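# Lift the mug off its peg and stand it upright

## Task

Remove the mug from the peg, place it on the table standing upright with its opening facing up, and release it so it stays that way on its own.

## Robot and tools

Robot: two arms, left_arm (carrying a five-finger left hand) and right_arm (a right hand). Base positions in the scene frame: left_arm at (-0.015, +0.274, 0) m, turned very slightly about z; right_arm at (+0.044, -0.330, 0) m. A camera stand sits behind the arms. Loose objects may occasionally get a brief push. The mug must never end up on the floor.

Scene frame: origin at table-top height, halfway between the two nominal bases. +x points out over the table, +y toward the left_arm side, +z up. Image left and right do not match arm names. All reported hand positions (metres) and quaternions (w, x, y, z) use this frame.

Hand point: a point fixed to each palm, 0.05 m in front of it and 0.15 m out from the wrist flange. For the right hand, its +z runs along the straight fingers, +y leaves the palm, and +x crosses the palm away from the thumb. The left hand is the mirror image, so its +x points toward the thumb. Straight fingers extend 0.06-0.07 m past the point and sit 0.06 m behind it along -y. A wrist bracket on the little-finger side reaches 0.10 m across and can collide with things. With the thumb turned in front of the palm, the hand can close around objects about 0.035-0.065 m thick, or a handle as thin as about 0.025 m.

A row has 28 numbers, each within [-1, 1]. The first 14 are for left_arm and the last 14 for right_arm, always both arms even if only one moves. Each arm's block is: dx, dy, dz, rx, ry, rz, little, ring, middle, index, thumb_bend, thumb_turn, force_limit, speed.
- dx..rz are an offset, not a pose. They count from that arm's "Hand target" as it stood when the action or move began, along scene-frame axes. 1.0 equals 0.6 m of travel or 180 degrees. rx, ry, rz form a single rotation vector, turning about the Hand target position. Repeating an offset moves the arm further. Six zeros re-command the current Hand target.
- The six finger and thumb numbers are absolute targets. For the four fingers, +1 is straight and -1 is curled. For thumb_bend, +1 is straight and -1 fully bent. For thumb_turn, +1 is beside the palm and -1 is in front of it, opposite the fingers.
- force_limit is where a closing motor halts, scaled from about 0 N at -1 to 10 N at +1 (15 N for the two thumb motors).
- speed runs from nearly 0 at -1 up to full at +0.48 and above. At full speed a whole stroke takes 0.49 s. Use -0.94 or lower for a soft grip.
- No value means "unchanged". To keep a hand as it is, resend the eight hand numbers from its last executed row. If none has been sent yet in this scene, use hand_measured plus hand_force_limit and hand_speed.

Tools:
- execute_actions(actions, cameras): actions is a list of actions. Each action is up to 15 rows, one per 1/30 s step. A shorter action repeats its final row. Every row counts from the action's start pose. An empty list returns camera images.
- move(target, speed, blend, blocking, cameras): target is a single 28-number row, or a list of up to 15 rows. All offsets in a list count from the same starting Hand targets. speed is in m/s (0.002 to 4.3, default 0.25), and turning may reach twice that in rad/s. Give one speed, or one per target. blend is in metres and rounds corners at intermediate targets; 0 means stop at each. A path lasts at least 0.5 s and is cut off at 10 s. Hand numbers of later targets take effect on arrival there. blocking=false returns after about 0.5 s while the move continues. Moves do not avoid obstacles or the other arm.
- wait(seconds): 0 to 10, holds the last commands.
- stop(): brakes a running move.
- zoom_image(camera, region): camera is cam_high, cam_left_wrist or cam_right_wrist. region is [x0, y0, x1, y1] in pixels of that camera's latest 672x504 image, at most 504 by 504.
- show_instructions(): shows the reference images.
- finished_scene(scene): ends the current scene, given by its number. This is final.

Results: end_effector_position and quaternion; Hand target, which is the last commanded pose after clipping and is the base for the next offsets; joint positions, velocities ("within noise" when still) and torques, which include the arm's own weight and carry offsets and noise. hand_measured, hand_stopped_by (moving, target, force, stalled, fault) and hand_load_n (positive when the finger is pushed open) list six values in motor order. A lost grip shows as load dropping to about 0. A move also returns a "move:" line: done, off_target, moving, held or fault, plus limits=paced (pose clipped) or limits=held (steps withheld).

Behaviour to expect: arms follow loosely and often rest 1-3 cm (sometimes 5 cm) short of the command, mostly low. If so, send the remaining distance as a new offset. Commanded orientation is clipped to within 40 degrees of the measured one each step. Grip motors lock on reaching target or force_limit. To squeeze harder, raise force_limit and send a more-closed target. To loosen, send a target more open than measured.

Avoid:
- fast contact, slams, drops, and releasing a mug that is still moving;
- pressing far past a contact point;
- any touch between the two arms or hands;
- paths near an arm's own base, which can flip its posture;
- large finger loads;
- long stretched-out holds: motors show MOTOR HOT at 85 °C and the arm collapses at 100 °C.

Each tool is called after ">>>" by a JSON object that holds its "fn" and its "kwargs", one argument or row to a line.

Reference images:

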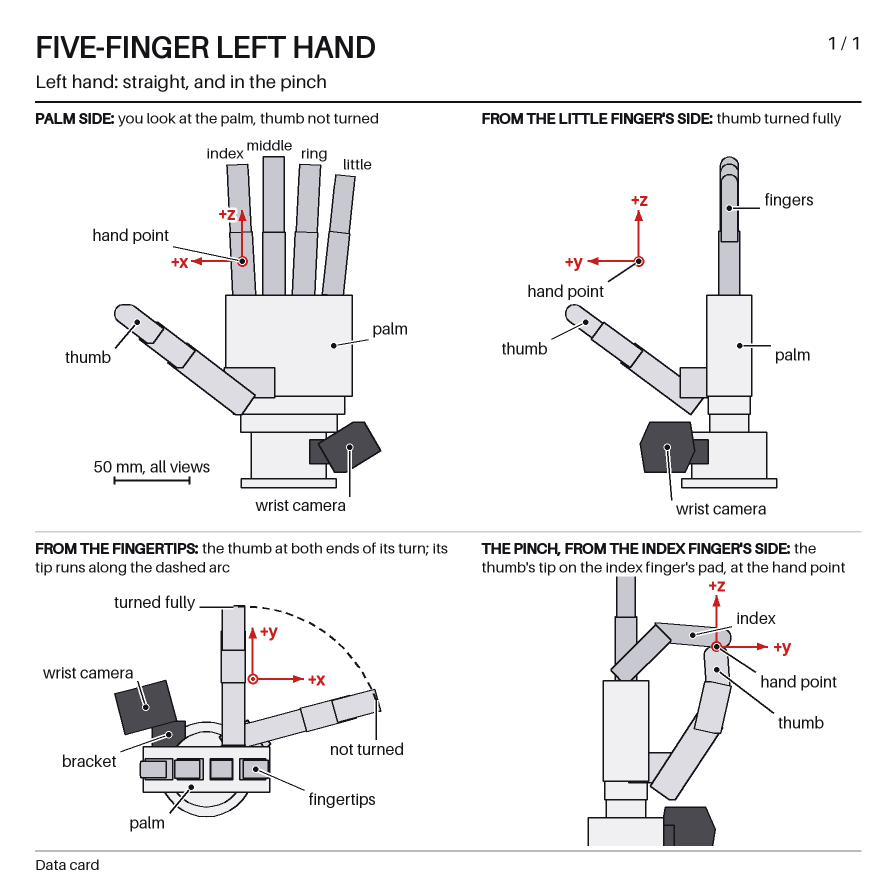

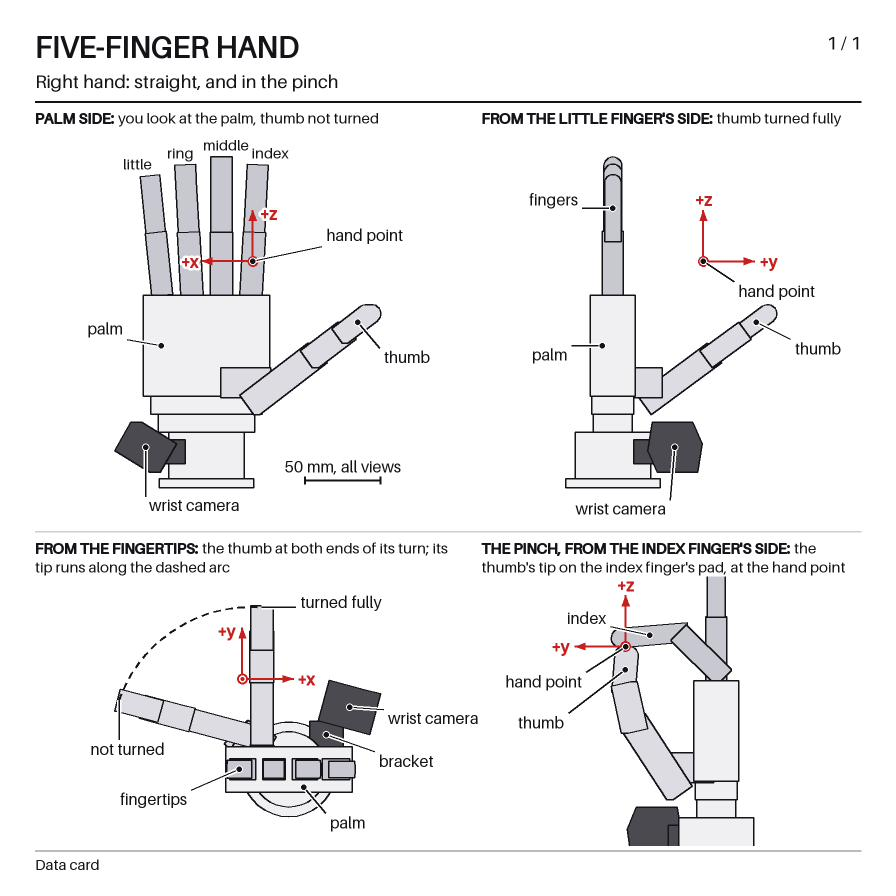

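## Session

>>> {"fn": "execute_actions", "kwargs": {
  "actions": []
}}

Scene clock: 0.00 s.
left_arm: end_effector_position=(+0.4711, +0.3575, +0.2403) hand_measured=(+1.000, +1.000, +1.000, +1.000, +1.000, +1.000) hand_load_n=(+0.0, +0.0, +0.0, +0.0, +0.0, +0.0) hand_stopped_by=(target, target, target, target, target, target) hand_force_limit=0.00 hand_speed=-0.80 end_effector_quat_wxyz=(-0.171, +0.984, -0.008, +0.053) | right_arm: end_effector_position=(+0.3474, -0.4888, +0.1261) hand_measured=(+1.000, +1.000, +1.000, +1.000, +1.000, +1.000) hand_load_n=(+0.0, +0.0, +0.0, +0.0, +0.0, +0.0) hand_stopped_by=(target, target, target, target, target, target) hand_force_limit=0.00 hand_speed=-0.80 end_effector_quat_wxyz=(+0.414, -0.402, +0.787, -0.221)
Joint positions: left_arm=[0.184 1.458 1.451 -1.391 -0.318 -1.354] | right_arm=[-0.933 1.008 0.545 -0.375 -0.717 -0.022]
Joint velocities: within noise
Joint torques (N m): no reading
Motor temperatures (°C): left_arm=[28 27 23 24 27 24] | right_arm=[23 23 26 26 26 25]
Heat: left arm: hottest waist 28 °C; right arm: hottest elbow 26 °C.
Hand target: left_arm +0.4786, +0.3588, +0.2564; -0.175, +0.982, -0.005, +0.071 | right_arm +0.3520, -0.4951, +0.1347; +0.415, -0.404, +0.782, -0.230

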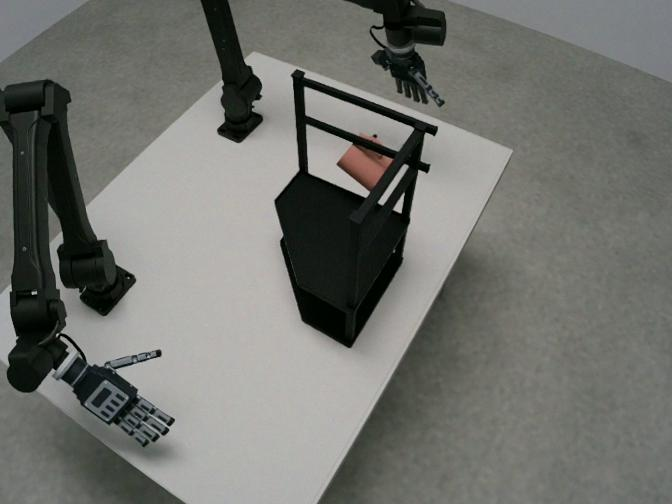

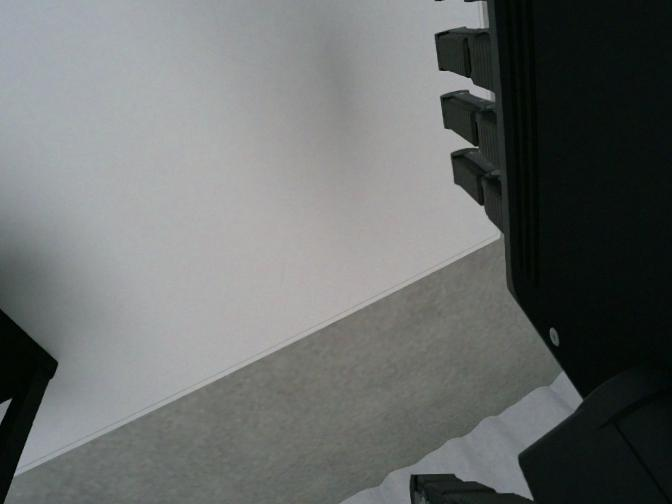

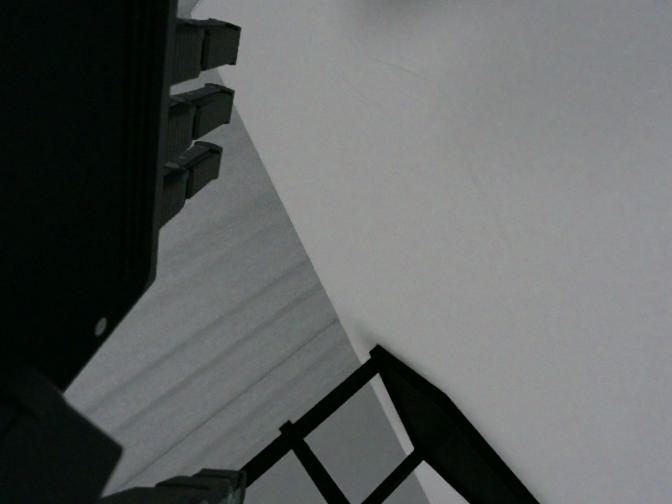

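>>> {"fn": "zoom_image", "kwargs": {
  "camera": "cam_high",
  "region": [260, 50, 460, 200]
}}

>>> {"fn": "zoom_image", "kwargs": {
  "camera": "cam_high",
  "region": [250, 50, 500, 360]
}}

Scaled by 2.520 from the camera's 672x504 image, which has a finer 960x720 frame.

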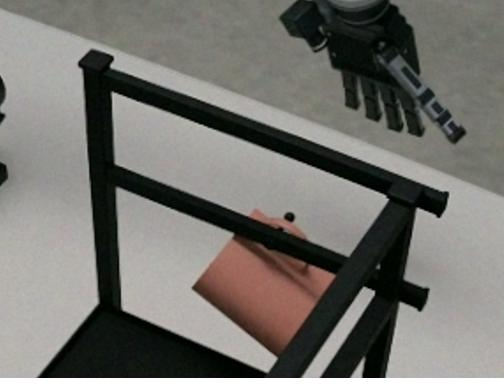

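Scaled by 1.626 from the camera's 672x504 image, which has a finer 960x720 frame.

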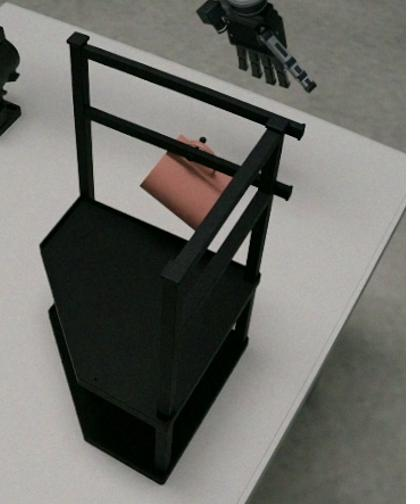

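>>> {"fn": "zoom_image", "kwargs": {
  "camera": "cam_high",
  "region": [340, 0, 480, 120]
}}

>>> {"fn": "zoom_image", "kwargs": {
  "camera": "cam_high",
  "region": [0, 220, 190, 460]
}}

>>> {"fn": "zoom_image", "kwargs": {
  "camera": "cam_high",
  "region": [190, 30, 330, 150]
}}

Scaled by 3.600 from the camera's 672x504 image, which has a finer 960x720 frame.

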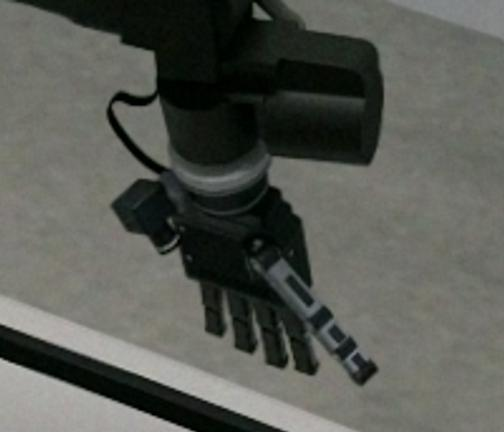

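Scaled by 2.100 from the camera's 672x504 image, which has a finer 960x720 frame.

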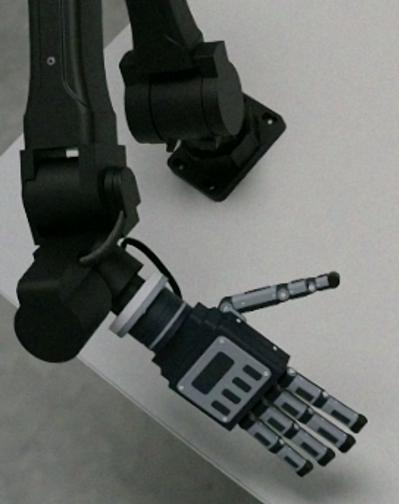

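Scaled by 3.600 from the camera's 672x504 image, which has a finer 960x720 frame.

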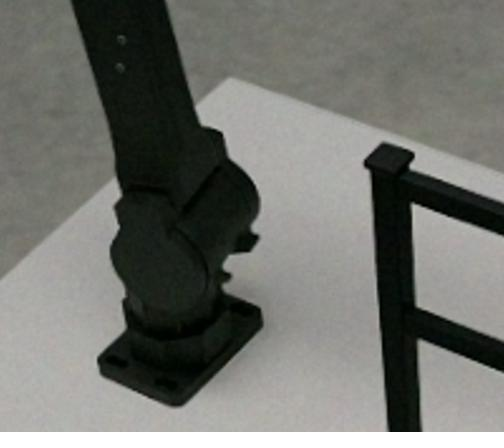

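>>> {"fn": "move", "kwargs": {
  "target": [0, 0, 0.1, 0, 0, -0.5, 1, 1, 1, 1, 1, 1, 0, -0.8, 0, 0, 0, 0, 0, 0, 1, 1, 1, 1, 1, 1, 0, -0.8],
  "speed": 0.4,
  "cameras": ["all"]
}}

Scene clock: 126.77 s.
left_arm: end_effector_position=(+0.4684, +0.3513, +0.3016) hand_measured=(+1.000, +1.000, +1.000, +1.000, +1.000, +1.000) hand_load_n=(+0.0, +0.0, +0.0, +0.0, +0.0, +0.0) hand_stopped_by=(target, target, target, target, target, target) hand_force_limit=0.00 hand_speed=-0.80 end_effector_quat_wxyz=(-0.059, +0.697, -0.695, +0.165) | right_arm: end_effector_position=(+0.3474, -0.4888, +0.1261) hand_measured=(+1.000, +1.000, +1.000, +1.000, +1.000, +1.000) hand_load_n=(+0.0, +0.0, +0.0, +0.0, +0.0, -0.5) hand_stopped_by=(target, target, target, target, target, target) hand_force_limit=0.00 hand_speed=-0.80 end_effector_quat_wxyz=(+0.414, -0.402, +0.787, -0.221)
Joint positions: left_arm=[0.291 1.608 1.774 -1.467 0.231 0.245] | right_arm=[-0.933 1.008 0.545 -0.375 -0.717 -0.022]
Joint torques (N m): left_arm=[0.44 -14.51 12.97 0.31 0.43 0.29] | right_arm=[-0.62 -4.13 10.02 1.51 -0.53 0.01]
Motor temperatures (°C): left_arm=[28 29 33 24 26 24] | right_arm=[23 24 35 26 26 25]
Heat: left arm: hottest elbow 33 °C; right arm: hottest elbow 35 °C.
Hand target: left_arm +0.4786, +0.3588, +0.3166; -0.073, +0.691, -0.698, +0.174 | right_arm +0.3520, -0.4951, +0.1347; +0.415, -0.404, +0.782, -0.230
Off the commanded pose: left_arm 0.020 m, 2 deg | right_arm 0.012 m, 1 deg.
move: off_target (left_arm, right_arm)

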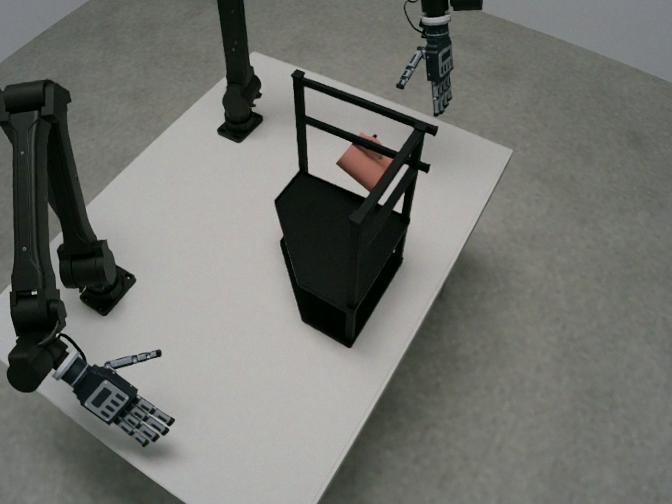

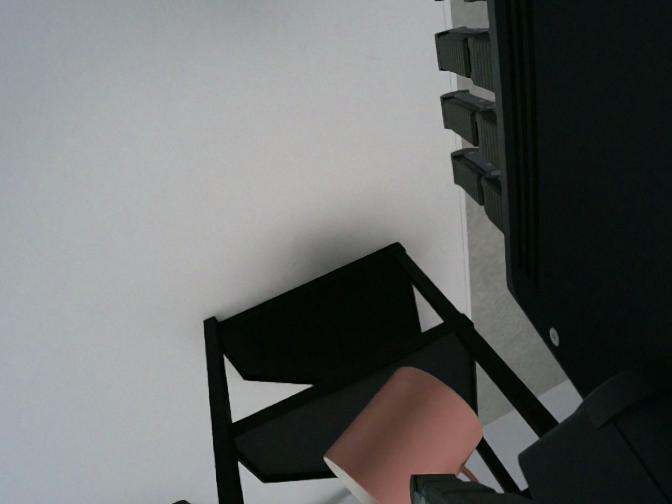

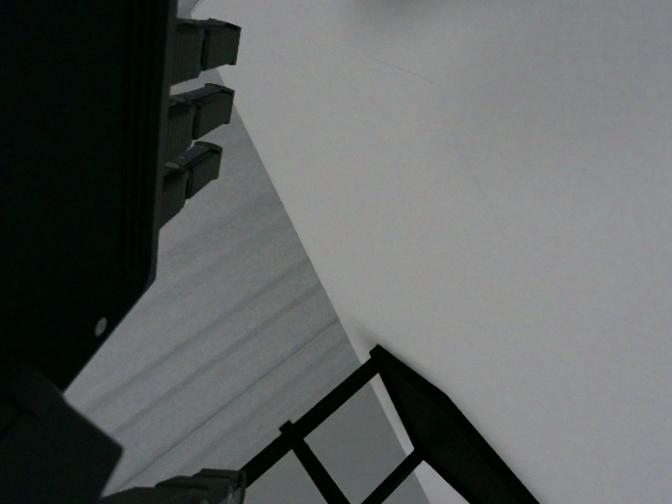

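>>> {"fn": "zoom_image", "kwargs": {
  "camera": "cam_left_wrist",
  "region": [190, 230, 610, 504]
}}

>>> {"fn": "zoom_image", "kwargs": {
  "camera": "cam_left_wrist",
  "region": [290, 340, 530, 504]
}}

Scaled by 1.200 from the camera's 672x504 image, which has a finer 960x720 frame.

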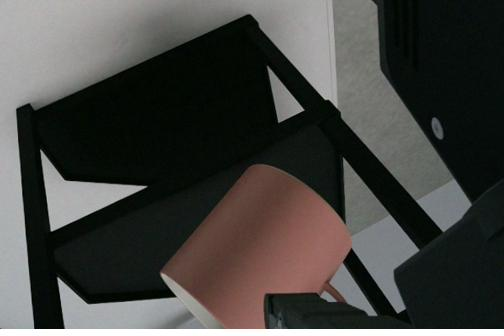

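Scaled by 2.100 from the camera's 672x504 image, which has a finer 960x720 frame.

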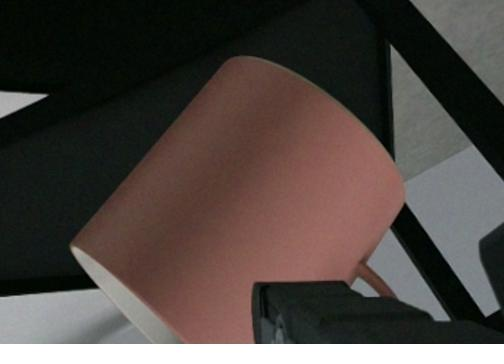

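>>> {"fn": "move", "kwargs": {
  "target": [0, 0, 0.03, -0.17, 0, 0, 1, 1, 1, 1, 1, 1, 0, -0.8, 0, 0, 0, 0, 0, 0, 1, 1, 1, 1, 1, 1, 0, -0.8],
  "speed": 0.4,
  "cameras": ["cam_left_wrist"]
}}

Scene clock: 140.87 s.
left_arm: end_effector_position=(+0.4709, +0.3526, +0.3208) hand_measured=(+1.000, +1.000, +1.000, +1.000, +1.000, +1.000) hand_load_n=(+0.0, +0.0, +0.0, +0.0, +0.0, +0.0) hand_stopped_by=(target, target, target, target, target, target) hand_force_limit=0.00 hand_speed=-0.80 end_effector_quat_wxyz=(+0.129, +0.695, -0.619, +0.343) | right_arm: end_effector_position=(+0.3474, -0.4888, +0.1261) hand_measured=(+1.000, +1.000, +1.000, +1.000, +1.000, +1.000) hand_load_n=(+0.0, +0.0, +0.0, +0.0, +0.0, -0.5) hand_stopped_by=(target, target, target, target, target, target) hand_force_limit=0.00 hand_speed=-0.80 end_effector_quat_wxyz=(+0.414, -0.402, +0.787, -0.221)
Joint positions: left_arm=[0.459 1.739 1.843 -1.642 0.749 0.319] | right_arm=[-0.933 1.008 0.545 -0.375 -0.717 -0.022]
Joint torques (N m): left_arm=[0.15 -16.62 12.45 -0.13 0.89 0.27] | right_arm=[-0.67 -4.37 9.98 1.43 -0.51 0]
Heat: left arm: hottest elbow 35 °C; right arm: hottest elbow 35 °C.
Hand target: left_arm +0.4786, +0.3588, +0.3346; +0.111, +0.686, -0.627, +0.352 | right_arm +0.3520, -0.4951, +0.1347; +0.415, -0.404, +0.782, -0.230
Off the commanded pose: left_arm 0.017 m, 3 deg | right_arm 0.012 m, 1 deg.
move: off_target (left_arm, right_arm)
Images, in order (width x height): cam_left_wrist 672x504.

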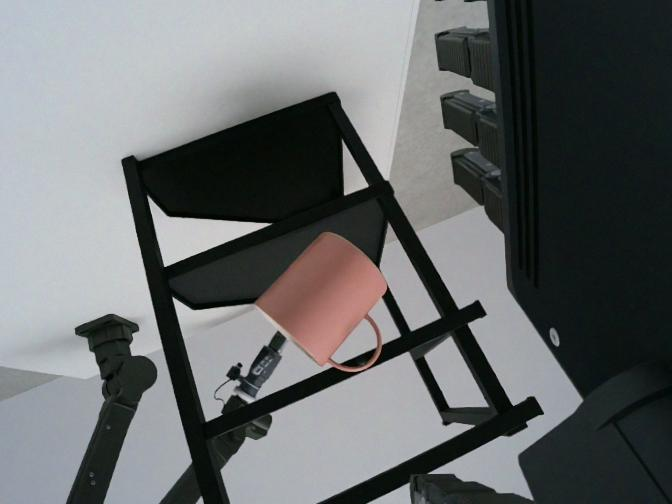

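>>> {"fn": "zoom_image", "kwargs": {
  "camera": "cam_left_wrist",
  "region": [220, 210, 430, 400]
}}

Scaled by 2.400 from the camera's 672x504 image, which has a finer 960x720 frame.

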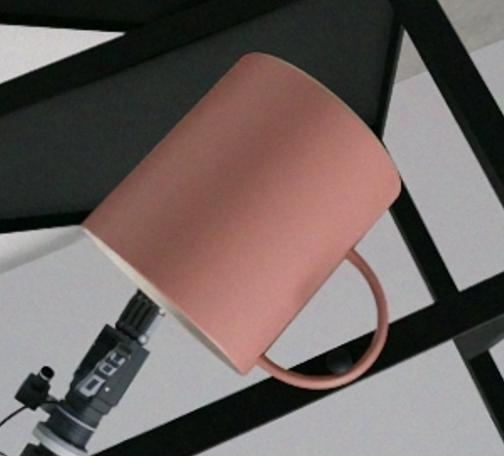

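>>> {"fn": "execute_actions", "kwargs": {
  "actions": []
}}

>>> {"fn": "zoom_image", "kwargs": {
  "camera": "cam_high",
  "region": [320, 100, 440, 220]
}}

Scene clock: 149.00 s.
left_arm: end_effector_position=(+0.4709, +0.3525, +0.3208) hand_measured=(+1.000, +1.000, +1.000, +1.000, +1.000, +1.000) hand_load_n=(+0.0, +0.0, +0.0, +0.0, -0.5, +0.0) hand_stopped_by=(target, target, target, target, target, target) hand_force_limit=0.00 hand_speed=-0.80 end_effector_quat_wxyz=(+0.129, +0.695, -0.619, +0.343) | right_arm: end_effector_position=(+0.3474, -0.4888, +0.1261) hand_measured=(+1.000, +1.000, +1.000, +1.000, +1.000, +1.000) hand_load_n=(+0.0, +0.0, +0.0, +0.0, +0.0, -0.5) hand_stopped_by=(target, target, target, target, target, target) hand_force_limit=0.00 hand_speed=-0.80 end_effector_quat_wxyz=(+0.414, -0.402, +0.787, -0.221)
Joint positions: left_arm=[0.459 1.739 1.843 -1.642 0.749 0.32] | right_arm=[-0.933 1.008 0.545 -0.375 -0.717 -0.022]
Joint velocities: within noise
Joint torques (N m): left_arm=[0.21 -16.56 12.45 -0.1 0.89 0.27] | right_arm=[-0.73 -4.07 9.94 1.4 -0.53 0.01]
Motor temperatures (°C): left_arm=[28 29 34 24 27 24] | right_arm=[23 24 35 26 26 25]
Heat: left arm: hottest elbow 34 °C; right arm: hottest elbow 35 °C.
Hand target: left_arm +0.4786, +0.3588, +0.3346; +0.111, +0.686, -0.627, +0.352 | right_arm +0.3520, -0.4951, +0.1347; +0.415, -0.404, +0.782, -0.230
Off the commanded pose: left_arm 0.017 m, 3 deg | right_arm 0.012 m, 1 deg.

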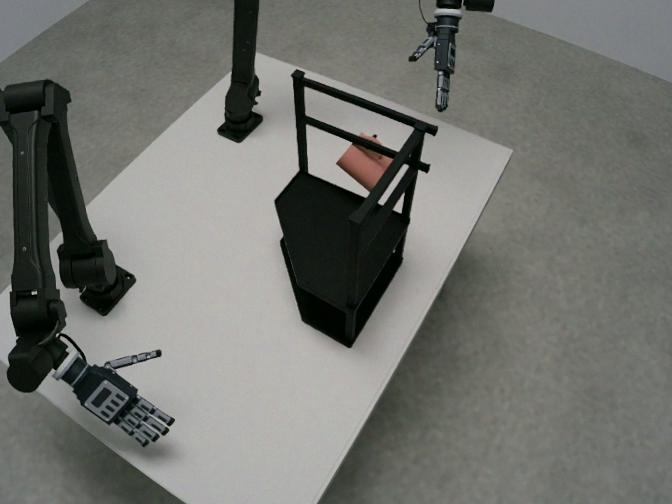

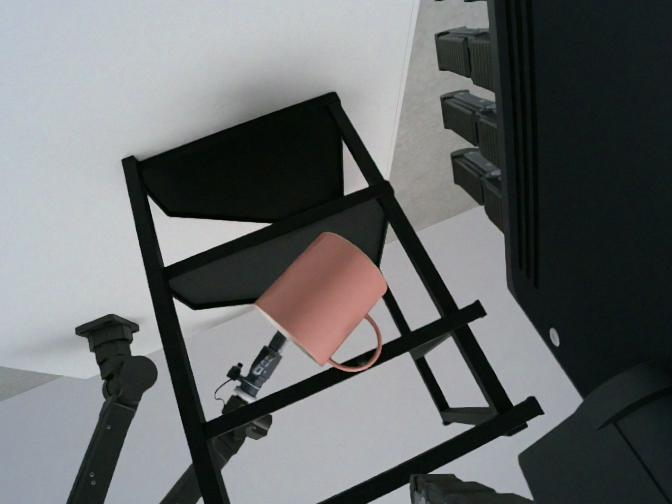

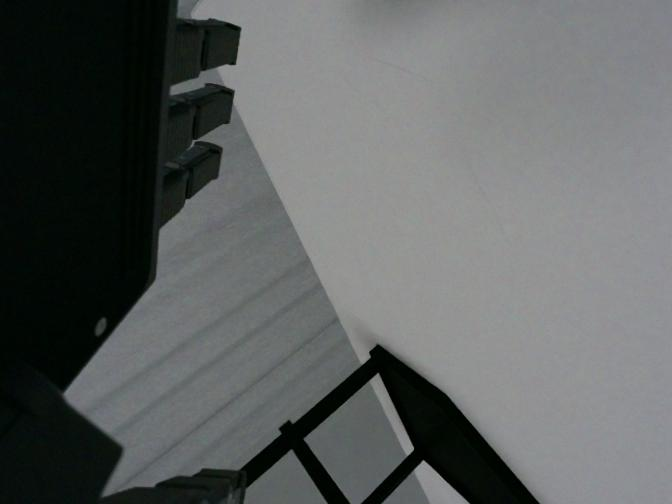

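Scaled by 4.200 from the camera's 672x504 image, which has a finer 960x720 frame.

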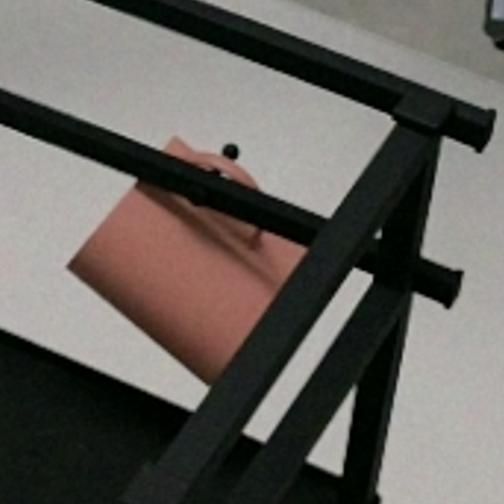

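>>> {"fn": "zoom_image", "kwargs": {
  "camera": "cam_left_wrist",
  "region": [400, 0, 672, 260]
}}

>>> {"fn": "zoom_image", "kwargs": {
  "camera": "cam_left_wrist",
  "region": [60, 80, 400, 360]
}}

Scaled by 1.853 from the camera's 672x504 image, which has a finer 960x720 frame.

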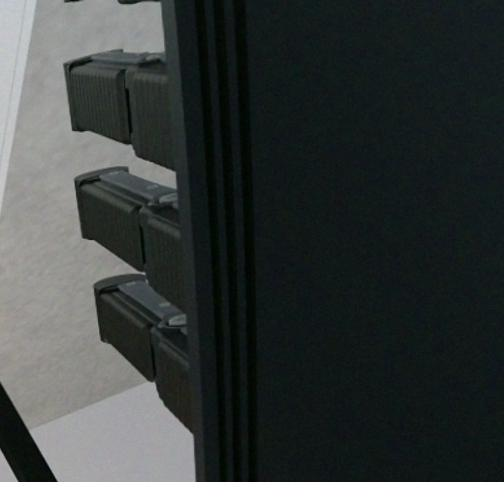

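Scaled by 1.482 from the camera's 672x504 image, which has a finer 960x720 frame.

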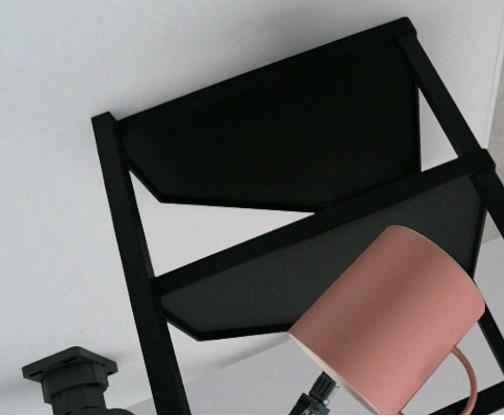

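>>> {"fn": "zoom_image", "kwargs": {
  "camera": "cam_high",
  "region": [390, 0, 500, 120]
}}

Scaled by 4.200 from the camera's 672x504 image, which has a finer 960x720 frame.

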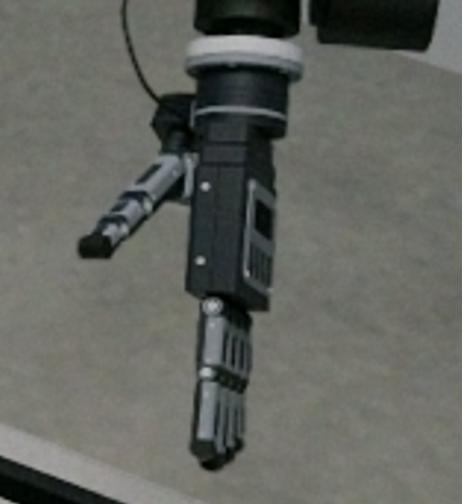

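>>> {"fn": "move", "kwargs": {
  "target": [-0.2477, -0.1813, 0.0423, -0.1681, -0.0496, 0.4067, 1, 1, 1, 1, 1, 1, 0, -0.8, 0, 0, 0, 0, 0, 0, 1, 1, 1, 1, 1, 1, 0, -0.8],
  "speed": 0.4,
  "cameras": ["cam_high", "cam_left_wrist"]
}}

Scene clock: 327.23 s.
left_arm: end_effector_position=(+0.3296, +0.2522, +0.3483) hand_measured=(+1.000, +1.000, +1.000, +1.000, +1.000, +1.000) hand_load_n=(+0.0, +0.0, +0.0, +0.0, +0.0, +0.0) hand_stopped_by=(target, target, target, target, target, target) hand_force_limit=0.00 hand_speed=-0.80 end_effector_quat_wxyz=(-0.001, +0.852, -0.002, +0.523) | right_arm: end_effector_position=(+0.3474, -0.4888, +0.1261) hand_measured=(+1.000, +1.000, +1.000, +1.000, +1.000, +1.000) hand_load_n=(+0.0, +0.0, +0.0, +0.0, +0.0, +0.0) hand_stopped_by=(target, target, target, target, target, target) hand_force_limit=0.00 hand_speed=-0.80 end_effector_quat_wxyz=(+0.414, -0.402, +0.787, -0.221)
Joint positions: left_arm=[0.251 0.499 0.689 -0.671 0.214 -1.455] | right_arm=[-0.933 1.008 0.545 -0.375 -0.717 -0.022]
Joint torques (N m): left_arm=[-0.97 -1.08 9.96 2.33 -0.05 -0.11] | right_arm=[-0.73 -4.48 9.99 1.54 -0.54 0.01]
Heat: left arm: hottest elbow 36 °C; right arm: hottest elbow 36 °C.
Hand target: left_arm +0.3300, +0.2500, +0.3599; +0.000, +0.843, +0.000, +0.538 | right_arm +0.3520, -0.4951, +0.1347; +0.415, -0.404, +0.782, -0.230
Off the commanded pose: left_arm 0.012 m, 2 deg | right_arm 0.012 m, 1 deg.
move: off_target (left_arm, right_arm)
Images, in order (width x height): cam_high 672x504, cam_left_wrist 672x504.

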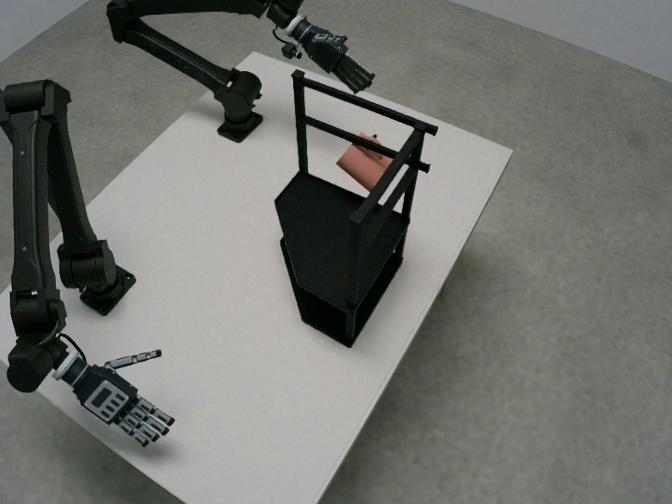

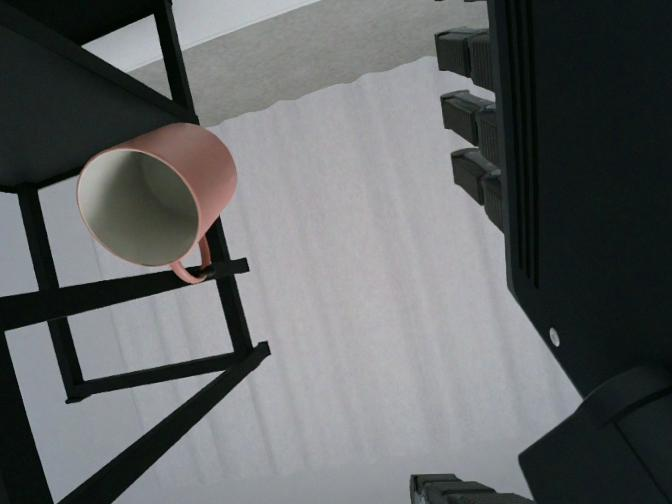

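>>> {"fn": "zoom_image", "kwargs": {
  "camera": "cam_left_wrist",
  "region": [50, 100, 290, 310]
}}

>>> {"fn": "zoom_image", "kwargs": {
  "camera": "cam_high",
  "region": [260, 0, 460, 220]
}}

Scaled by 2.100 from the camera's 672x504 image, which has a finer 960x720 frame.

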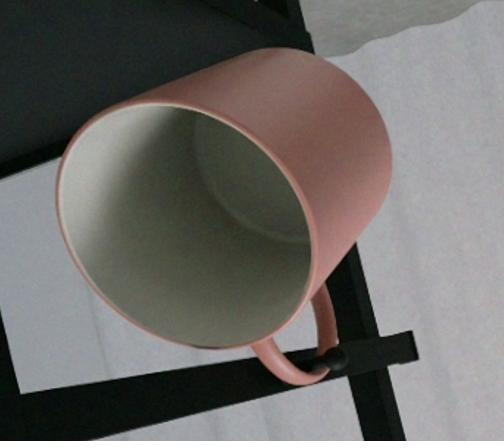

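Scaled by 2.291 from the camera's 672x504 image, which has a finer 960x720 frame.

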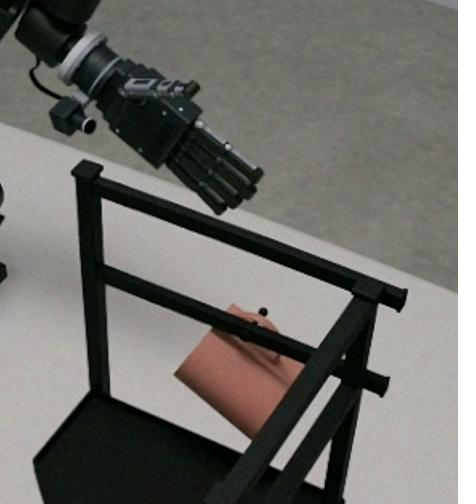

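>>> {"fn": "move", "kwargs": {
  "target": [0.0733, -0.145, -0.03, 0, 0, 0, 1, 1, 1, 1, 0, -1, 0, -0.2, 0, 0, 0, 0, 0, 0, 1, 1, 1, 1, 1, 1, 0, -0.8],
  "speed": 0.2,
  "cameras": ["cam_high", "cam_left_wrist"]
}}

Scene clock: 388.73 s.
left_arm: end_effector_position=(+0.3696, +0.1662, +0.3302) hand_measured=(+1.000, +1.000, +1.000, +1.000, +0.000, -1.000) hand_load_n=(+0.0, +0.0, +0.0, +0.0, +0.0, +0.0) hand_stopped_by=(target, target, target, target, target, target) hand_force_limit=0.00 hand_speed=-0.20 end_effector_quat_wxyz=(-0.007, +0.850, -0.007, +0.527) | right_arm: end_effector_position=(+0.3474, -0.4888, +0.1261) hand_measured=(+1.000, +1.000, +1.000, +1.000, +1.000, +1.000) hand_load_n=(+0.0, -0.5, +0.0, +0.0, +0.0, +0.0) hand_stopped_by=(target, target, target, target, target, target) hand_force_limit=0.00 hand_speed=-0.80 end_effector_quat_wxyz=(+0.414, -0.402, +0.787, -0.221)
Joint positions: left_arm=[-0.227 0.63 0.671 -0.514 -0.218 -1.66] | right_arm=[-0.933 1.008 0.545 -0.375 -0.717 -0.022]
Joint torques (N m): left_arm=[-0.91 -1.26 10.71 2.36 -0.26 -0.11] | right_arm=[-0.38 -4.07 9.92 1.44 -0.52 -0.01]
Heat: left arm: hottest elbow 36 °C; right arm: hottest elbow 37 °C.
Hand target: left_arm +0.3740, +0.1631, +0.3420; +0.000, +0.843, +0.000, +0.538 | right_arm +0.3520, -0.4951, +0.1347; +0.415, -0.404, +0.782, -0.230
Off the commanded pose: left_arm 0.013 m, 2 deg | right_arm 0.012 m, 1 deg.
move: off_target (left_arm, right_arm)
Images, in order (width x height): cam_high 672x504, cam_left_wrist 672x504.

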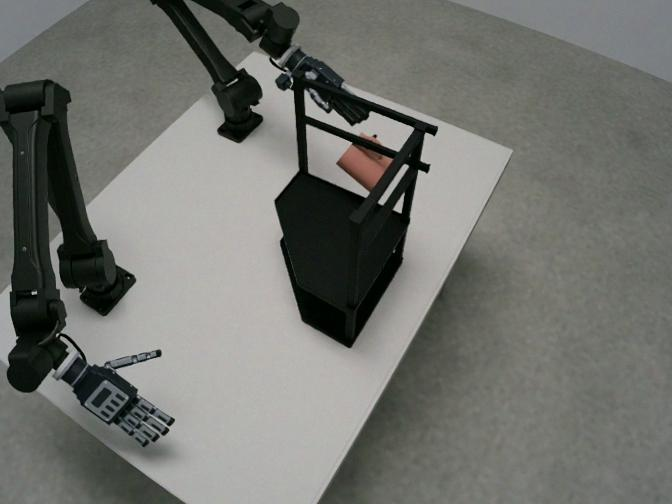

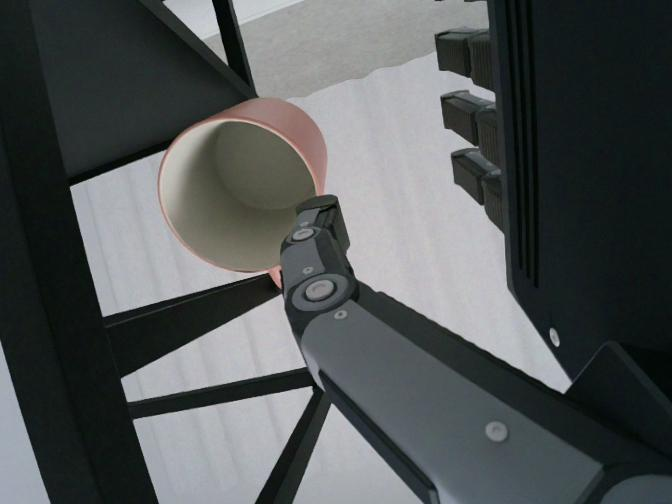

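>>> {"fn": "move", "kwargs": {
  "target": [
    [0.04, -0.0428, -0.016, 0, 0, 0, 1, 1, 1, 1, 0, -1, 0, -0.2, 0, 0, 0, 0, 0, 0, 1, 1, 1, 1, 1, 1, 0, -0.8],
    [0.115, -0.0428, -0.048, 0, 0, 0, 1, 1, 1, 1, 0, -1, 0, -0.2, 0, 0, 0, 0, 0, 0, 1, 1, 1, 1, 1, 1, 0, -0.8]
  ],
  "speed": 0.12,
  "blend": [0.02, 0],
  "cameras": ["cam_high", "cam_left_wrist"]
}}

Scene clock: 414.47 s.
left_arm: end_effector_position=(+0.4310, +0.1373, +0.2856) hand_measured=(+1.000, +1.000, +1.000, +1.000, +0.000, -1.000) hand_load_n=(+0.0, +0.0, +0.0, +0.0, +0.0, +0.0) hand_stopped_by=(target, target, target, target, target, target) hand_force_limit=0.00 hand_speed=-0.20 end_effector_quat_wxyz=(-0.007, +0.856, -0.009, +0.516) | right_arm: end_effector_position=(+0.3474, -0.4888, +0.1261) hand_measured=(+1.000, +1.000, +1.000, +1.000, +1.000, +1.000) hand_load_n=(+0.0, +0.0, +0.0, +0.0, +0.0, +0.0) hand_stopped_by=(target, target, target, target, target, target) hand_force_limit=0.00 hand_speed=-0.80 end_effector_quat_wxyz=(+0.414, -0.402, +0.787, -0.221)
Joint positions: left_arm=[-0.273 0.881 0.671 -0.293 -0.253 -1.685] | right_arm=[-0.933 1.008 0.545 -0.375 -0.717 -0.022]
Joint torques (N m): left_arm=[0.44 -4.25 12.56 2.35 0.1 0.02] | right_arm=[-0.67 -4.37 9.95 1.44 -0.53 0]
Heat: left arm: hottest elbow 34 °C; right arm: hottest elbow 37 °C.
Hand target: left_arm +0.4430, +0.1374, +0.3130; +0.000, +0.843, +0.000, +0.538 | right_arm +0.3520, -0.4951, +0.1347; +0.415, -0.404, +0.782, -0.230
Off the commanded pose: left_arm 0.030 m, 3 deg | right_arm 0.012 m, 1 deg.
move: off_target (left_arm, right_arm); blend cut to 0.0184 m at target 1
Images, in order (width x height): cam_high 672x504, cam_left_wrist 672x504.

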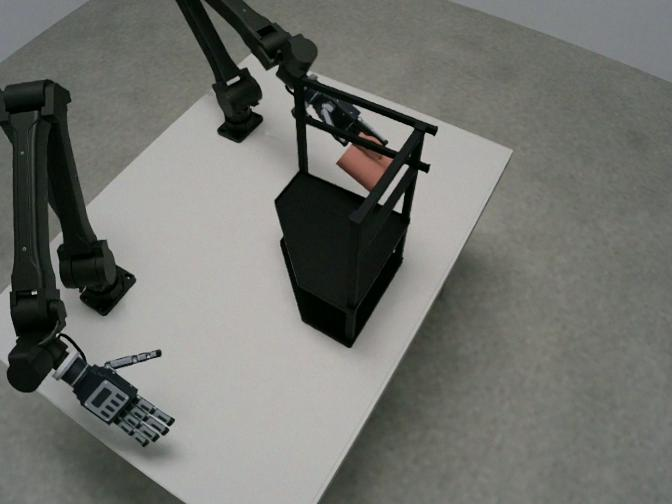

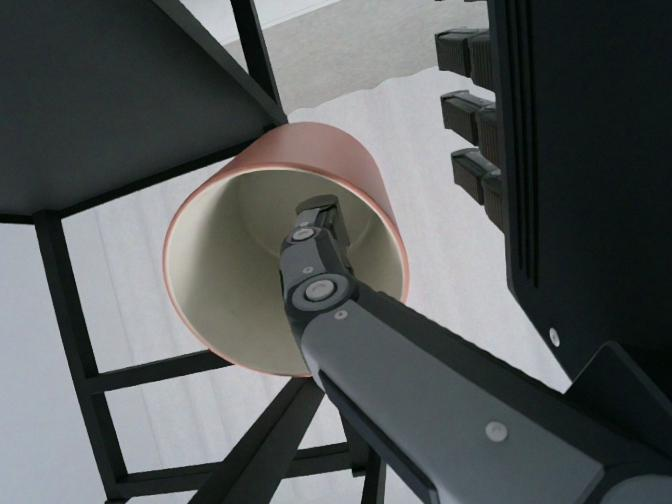

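>>> {"fn": "move", "kwargs": {
  "target": [0.0592, -0.0005, 0.0085, 0, -0.014, 0, 1, 1, 1, 1, 0, -1, 0, -0.2, 0, 0, 0, 0, 0, 0, 1, 1, 1, 1, 1, 1, 0, -0.8],
  "speed": 0.08,
  "cameras": ["cam_high", "cam_left_wrist"]
}}

Scene clock: 432.07 s.
left_arm: end_effector_position=(+0.4609, +0.1382, +0.2815) hand_measured=(+1.000, +1.000, +1.000, +1.000, +0.000, -1.000) hand_load_n=(+0.0, +0.0, +0.0, +0.0, +0.0, +0.0) hand_stopped_by=(target, target, target, target, target, target) hand_force_limit=0.00 hand_speed=-0.20 end_effector_quat_wxyz=(-0.002, +0.849, -0.001, +0.528) | right_arm: end_effector_position=(+0.3474, -0.4888, +0.1261) hand_measured=(+1.000, +1.000, +1.000, +1.000, +1.000, +1.000) hand_load_n=(+0.0, +0.0, +0.0, +0.0, +0.0, -0.5) hand_stopped_by=(target, target, target, target, target, target) hand_force_limit=0.00 hand_speed=-0.80 end_effector_quat_wxyz=(+0.414, -0.402, +0.787, -0.221)
Joint positions: left_arm=[-0.246 0.977 0.688 -0.182 -0.233 -1.683] | right_arm=[-0.933 1.008 0.545 -0.375 -0.717 -0.022]
Joint torques (N m): left_arm=[0.5 -5.13 13.97 2.37 0.11 0.26] | right_arm=[-0.62 -4.37 10.07 1.44 -0.54 0]
Heat: left arm: hottest elbow 35 °C; right arm: hottest elbow 37 °C.
Hand target: left_arm +0.4785, +0.1370, +0.3181; +0.000, +0.831, +0.000, +0.556 | right_arm +0.3520, -0.4951, +0.1347; +0.415, -0.404, +0.782, -0.230
Off the commanded pose: left_arm 0.041 m, 4 deg | right_arm 0.012 m, 1 deg.
move: off_target (left_arm, right_arm)
Images, in order (width x height): cam_high 672x504, cam_left_wrist 672x504.

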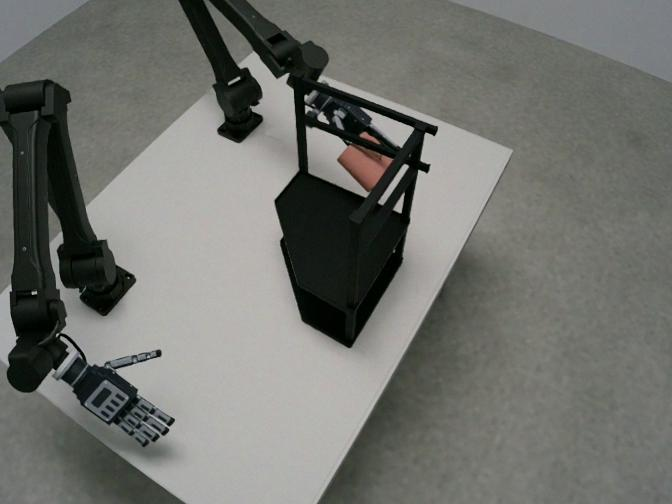

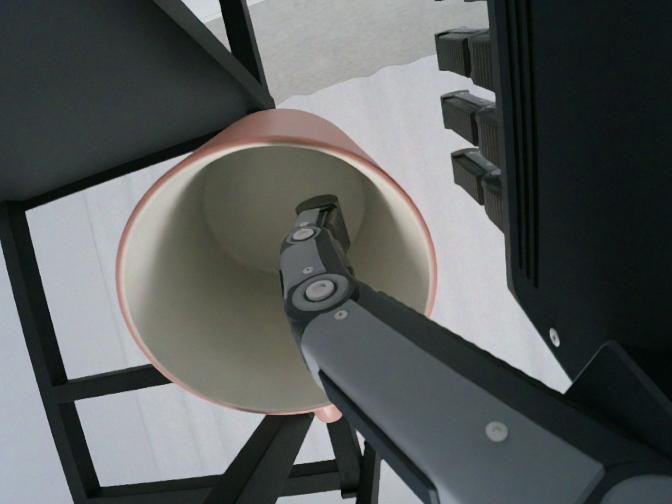

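>>> {"fn": "move", "kwargs": {
  "target": [0.014, -0.03, -0.003, 0, 0, 0, 1, 1, 1, 1, 0, -1, 0, -0.2, 0, 0, 0, 0, 0, 0, 1, 1, 1, 1, 1, 1, 0, -0.8],
  "speed": 0.05,
  "cameras": ["cam_high", "cam_left_wrist"]
}}

Scene clock: 443.30 s.
left_arm: end_effector_position=(+0.4702, +0.1276, +0.2784) hand_measured=(+1.000, +1.000, +1.000, +1.000, +0.000, -1.000) hand_load_n=(+0.0, +0.0, +0.0, +0.0, +0.0, -0.5) hand_stopped_by=(target, target, target, target, target, target) hand_force_limit=0.00 hand_speed=-0.20 end_effector_quat_wxyz=(-0.009, +0.849, -0.005, +0.528) | right_arm: end_effector_position=(+0.3474, -0.4888, +0.1261) hand_measured=(+1.000, +1.000, +1.000, +1.000, +1.000, +1.000) hand_load_n=(+0.0, +0.0, +0.0, +0.0, +0.0, +0.0) hand_stopped_by=(target, target, target, target, target, target) hand_force_limit=0.00 hand_speed=-0.80 end_effector_quat_wxyz=(+0.414, -0.402, +0.787, -0.221)
Joint positions: left_arm=[-0.275 1.018 0.709 -0.168 -0.267 -1.683] | right_arm=[-0.933 1.008 0.545 -0.375 -0.717 -0.022]
Joint torques (N m): left_arm=[-0.85 -5.77 13.97 2.3 -0.28 0.04] | right_arm=[-0.73 -4.31 9.92 1.48 -0.53 -0.01]
Heat: left arm: hottest elbow 36 °C; right arm: hottest elbow 37 °C.
Hand target: left_arm +0.4869, +0.1190, +0.3162; +0.000, +0.831, +0.000, +0.556 | right_arm +0.3520, -0.4951, +0.1347; +0.415, -0.404, +0.782, -0.230
Off the commanded pose: left_arm 0.042 m, 4 deg | right_arm 0.012 m, 1 deg.
move: off_target (left_arm, right_arm)
Images, in order (width x height): cam_high 672x504, cam_left_wrist 672x504.

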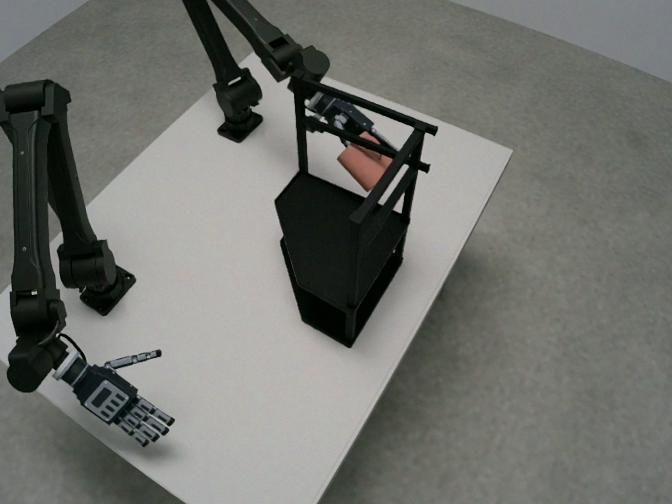

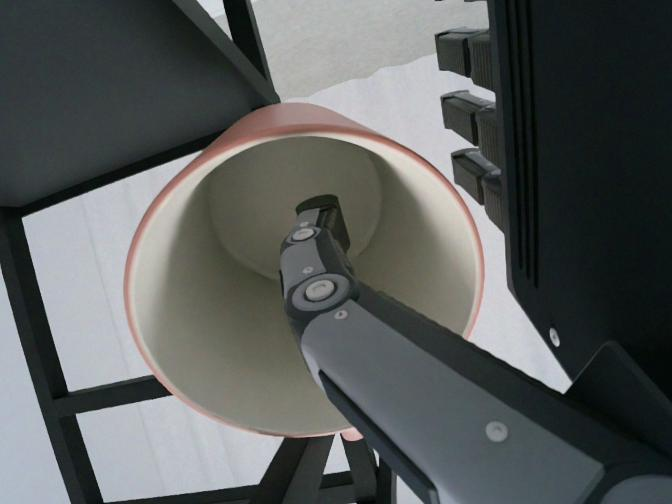

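>>> {"fn": "move", "kwargs": {
  "target": [0, -0.0133, 0.0, 0, 0, 0, 1, 1, 1, 1, 0, -1, 0, -0.2, 0, 0, 0, 0, 0, 0, 1, 1, 1, 1, 1, 1, 0, -0.8],
  "speed": 0.05,
  "cameras": ["cam_left_wrist"]
}}

Scene clock: 448.77 s.
left_arm: end_effector_position=(+0.4704, +0.1201, +0.2788) hand_measured=(+1.000, +1.000, +1.000, +1.000, +0.000, -1.000) hand_load_n=(+0.0, +0.0, +0.0, +0.0, +0.0, +0.0) hand_stopped_by=(target, target, target, target, target, target) hand_force_limit=0.00 hand_speed=-0.20 end_effector_quat_wxyz=(-0.012, +0.849, -0.009, +0.529) | right_arm: end_effector_position=(+0.3474, -0.4888, +0.1261) hand_measured=(+1.000, +1.000, +1.000, +1.000, +1.000, +1.000) hand_load_n=(+0.0, +0.0, +0.0, +0.0, +0.0, +0.0) hand_stopped_by=(target, target, target, target, target, target) hand_force_limit=0.00 hand_speed=-0.80 end_effector_quat_wxyz=(+0.414, -0.402, +0.787, -0.221)
Joint positions: left_arm=[-0.298 1.025 0.715 -0.167 -0.287 -1.683] | right_arm=[-0.933 1.008 0.545 -0.375 -0.717 -0.022]
Joint torques (N m): left_arm=[-0.97 -5.77 13.94 2.33 -0.29 -0.07] | right_arm=[-0.85 -4.54 9.99 1.42 -0.53 -0.01]
Heat: left arm: hottest elbow 36 °C; right arm: hottest elbow 37 °C.
Hand target: left_arm +0.4869, +0.1111, +0.3164; +0.000, +0.831, +0.000, +0.556 | right_arm +0.3520, -0.4951, +0.1347; +0.415, -0.404, +0.782, -0.230
Off the commanded pose: left_arm 0.042 m, 4 deg | right_arm 0.012 m, 1 deg.
move: off_target (left_arm, right_arm)
Images, in order (width x height): cam_left_wrist 672x504.

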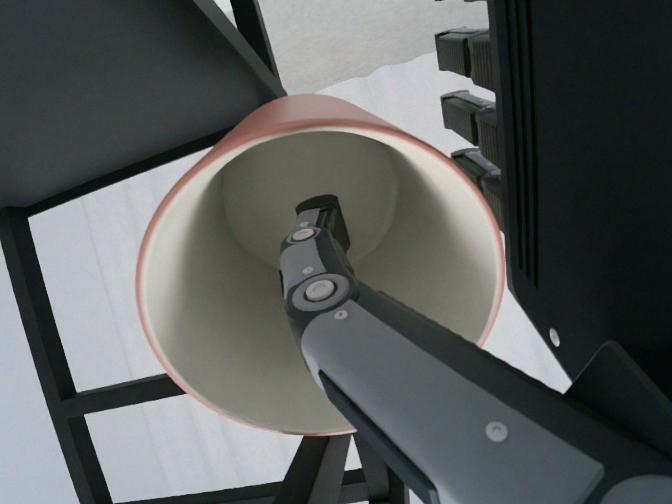

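>>> {"fn": "move", "kwargs": {
  "target": [0, 0, 0, 0, 0, 0, 1, 1, 1, 1, -1, -1, 0.067, -0.94, 0, 0, 0, 0, 0, 0, 1, 1, 1, 1, 1, 1, 0, -0.8],
  "speed": 0.05,
  "cameras": ["cam_left_wrist"]
}}

Scene clock: 457.27 s.
left_arm: end_effector_position=(+0.4704, +0.1202, +0.2788) hand_measured=(+1.000, +1.000, +1.000, +1.000, -0.428, -1.000) hand_load_n=(+0.0, +0.0, -0.5, +0.0, +0.0, +0.0) hand_stopped_by=(target, target, target, target, moving, target) hand_force_limit=0.07 hand_speed=-0.94 end_effector_quat_wxyz=(-0.012, +0.849, -0.009, +0.529) | right_arm: end_effector_position=(+0.3474, -0.4888, +0.1261) hand_measured=(+1.000, +1.000, +1.000, +1.000, +1.000, +1.000) hand_load_n=(+0.0, +0.0, +0.0, +0.0, +0.0, +0.0) hand_stopped_by=(target, target, target, target, target, target) hand_force_limit=0.00 hand_speed=-0.80 end_effector_quat_wxyz=(+0.414, -0.402, +0.787, -0.221)
Joint positions: left_arm=[-0.298 1.025 0.715 -0.167 -0.288 -1.683] | right_arm=[-0.933 1.008 0.545 -0.375 -0.717 -0.022]
Joint torques (N m): left_arm=[-0.97 -5.77 13.91 2.35 -0.29 -0.07] | right_arm=[-0.44 -4.6 9.99 1.46 -0.53 -0.01]
Heat: left arm: hottest elbow 37 °C; right arm: hottest elbow 37 °C.
Hand target: left_arm +0.4869, +0.1111, +0.3164; +0.000, +0.831, +0.000, +0.556 | right_arm +0.3520, -0.4951, +0.1347; +0.415, -0.404, +0.782, -0.230
Off the commanded pose: left_arm 0.042 m, 4 deg | right_arm 0.012 m, 1 deg.
move: moving (left_arm; no rest 5 s after the path's end), off_target (right_arm)
Images, in order (width x height): cam_left_wrist 672x504.

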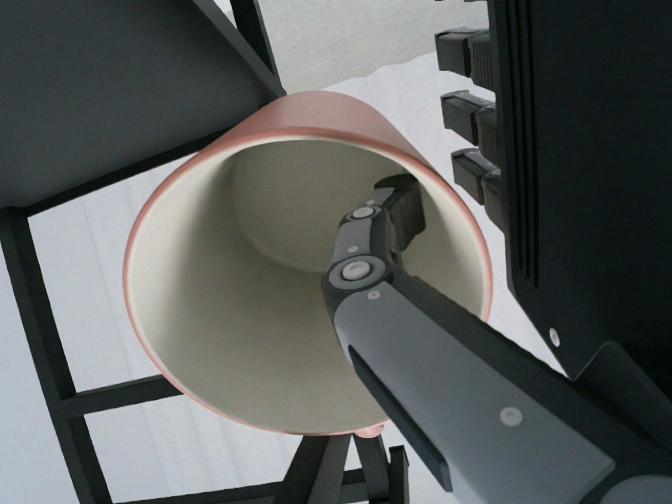

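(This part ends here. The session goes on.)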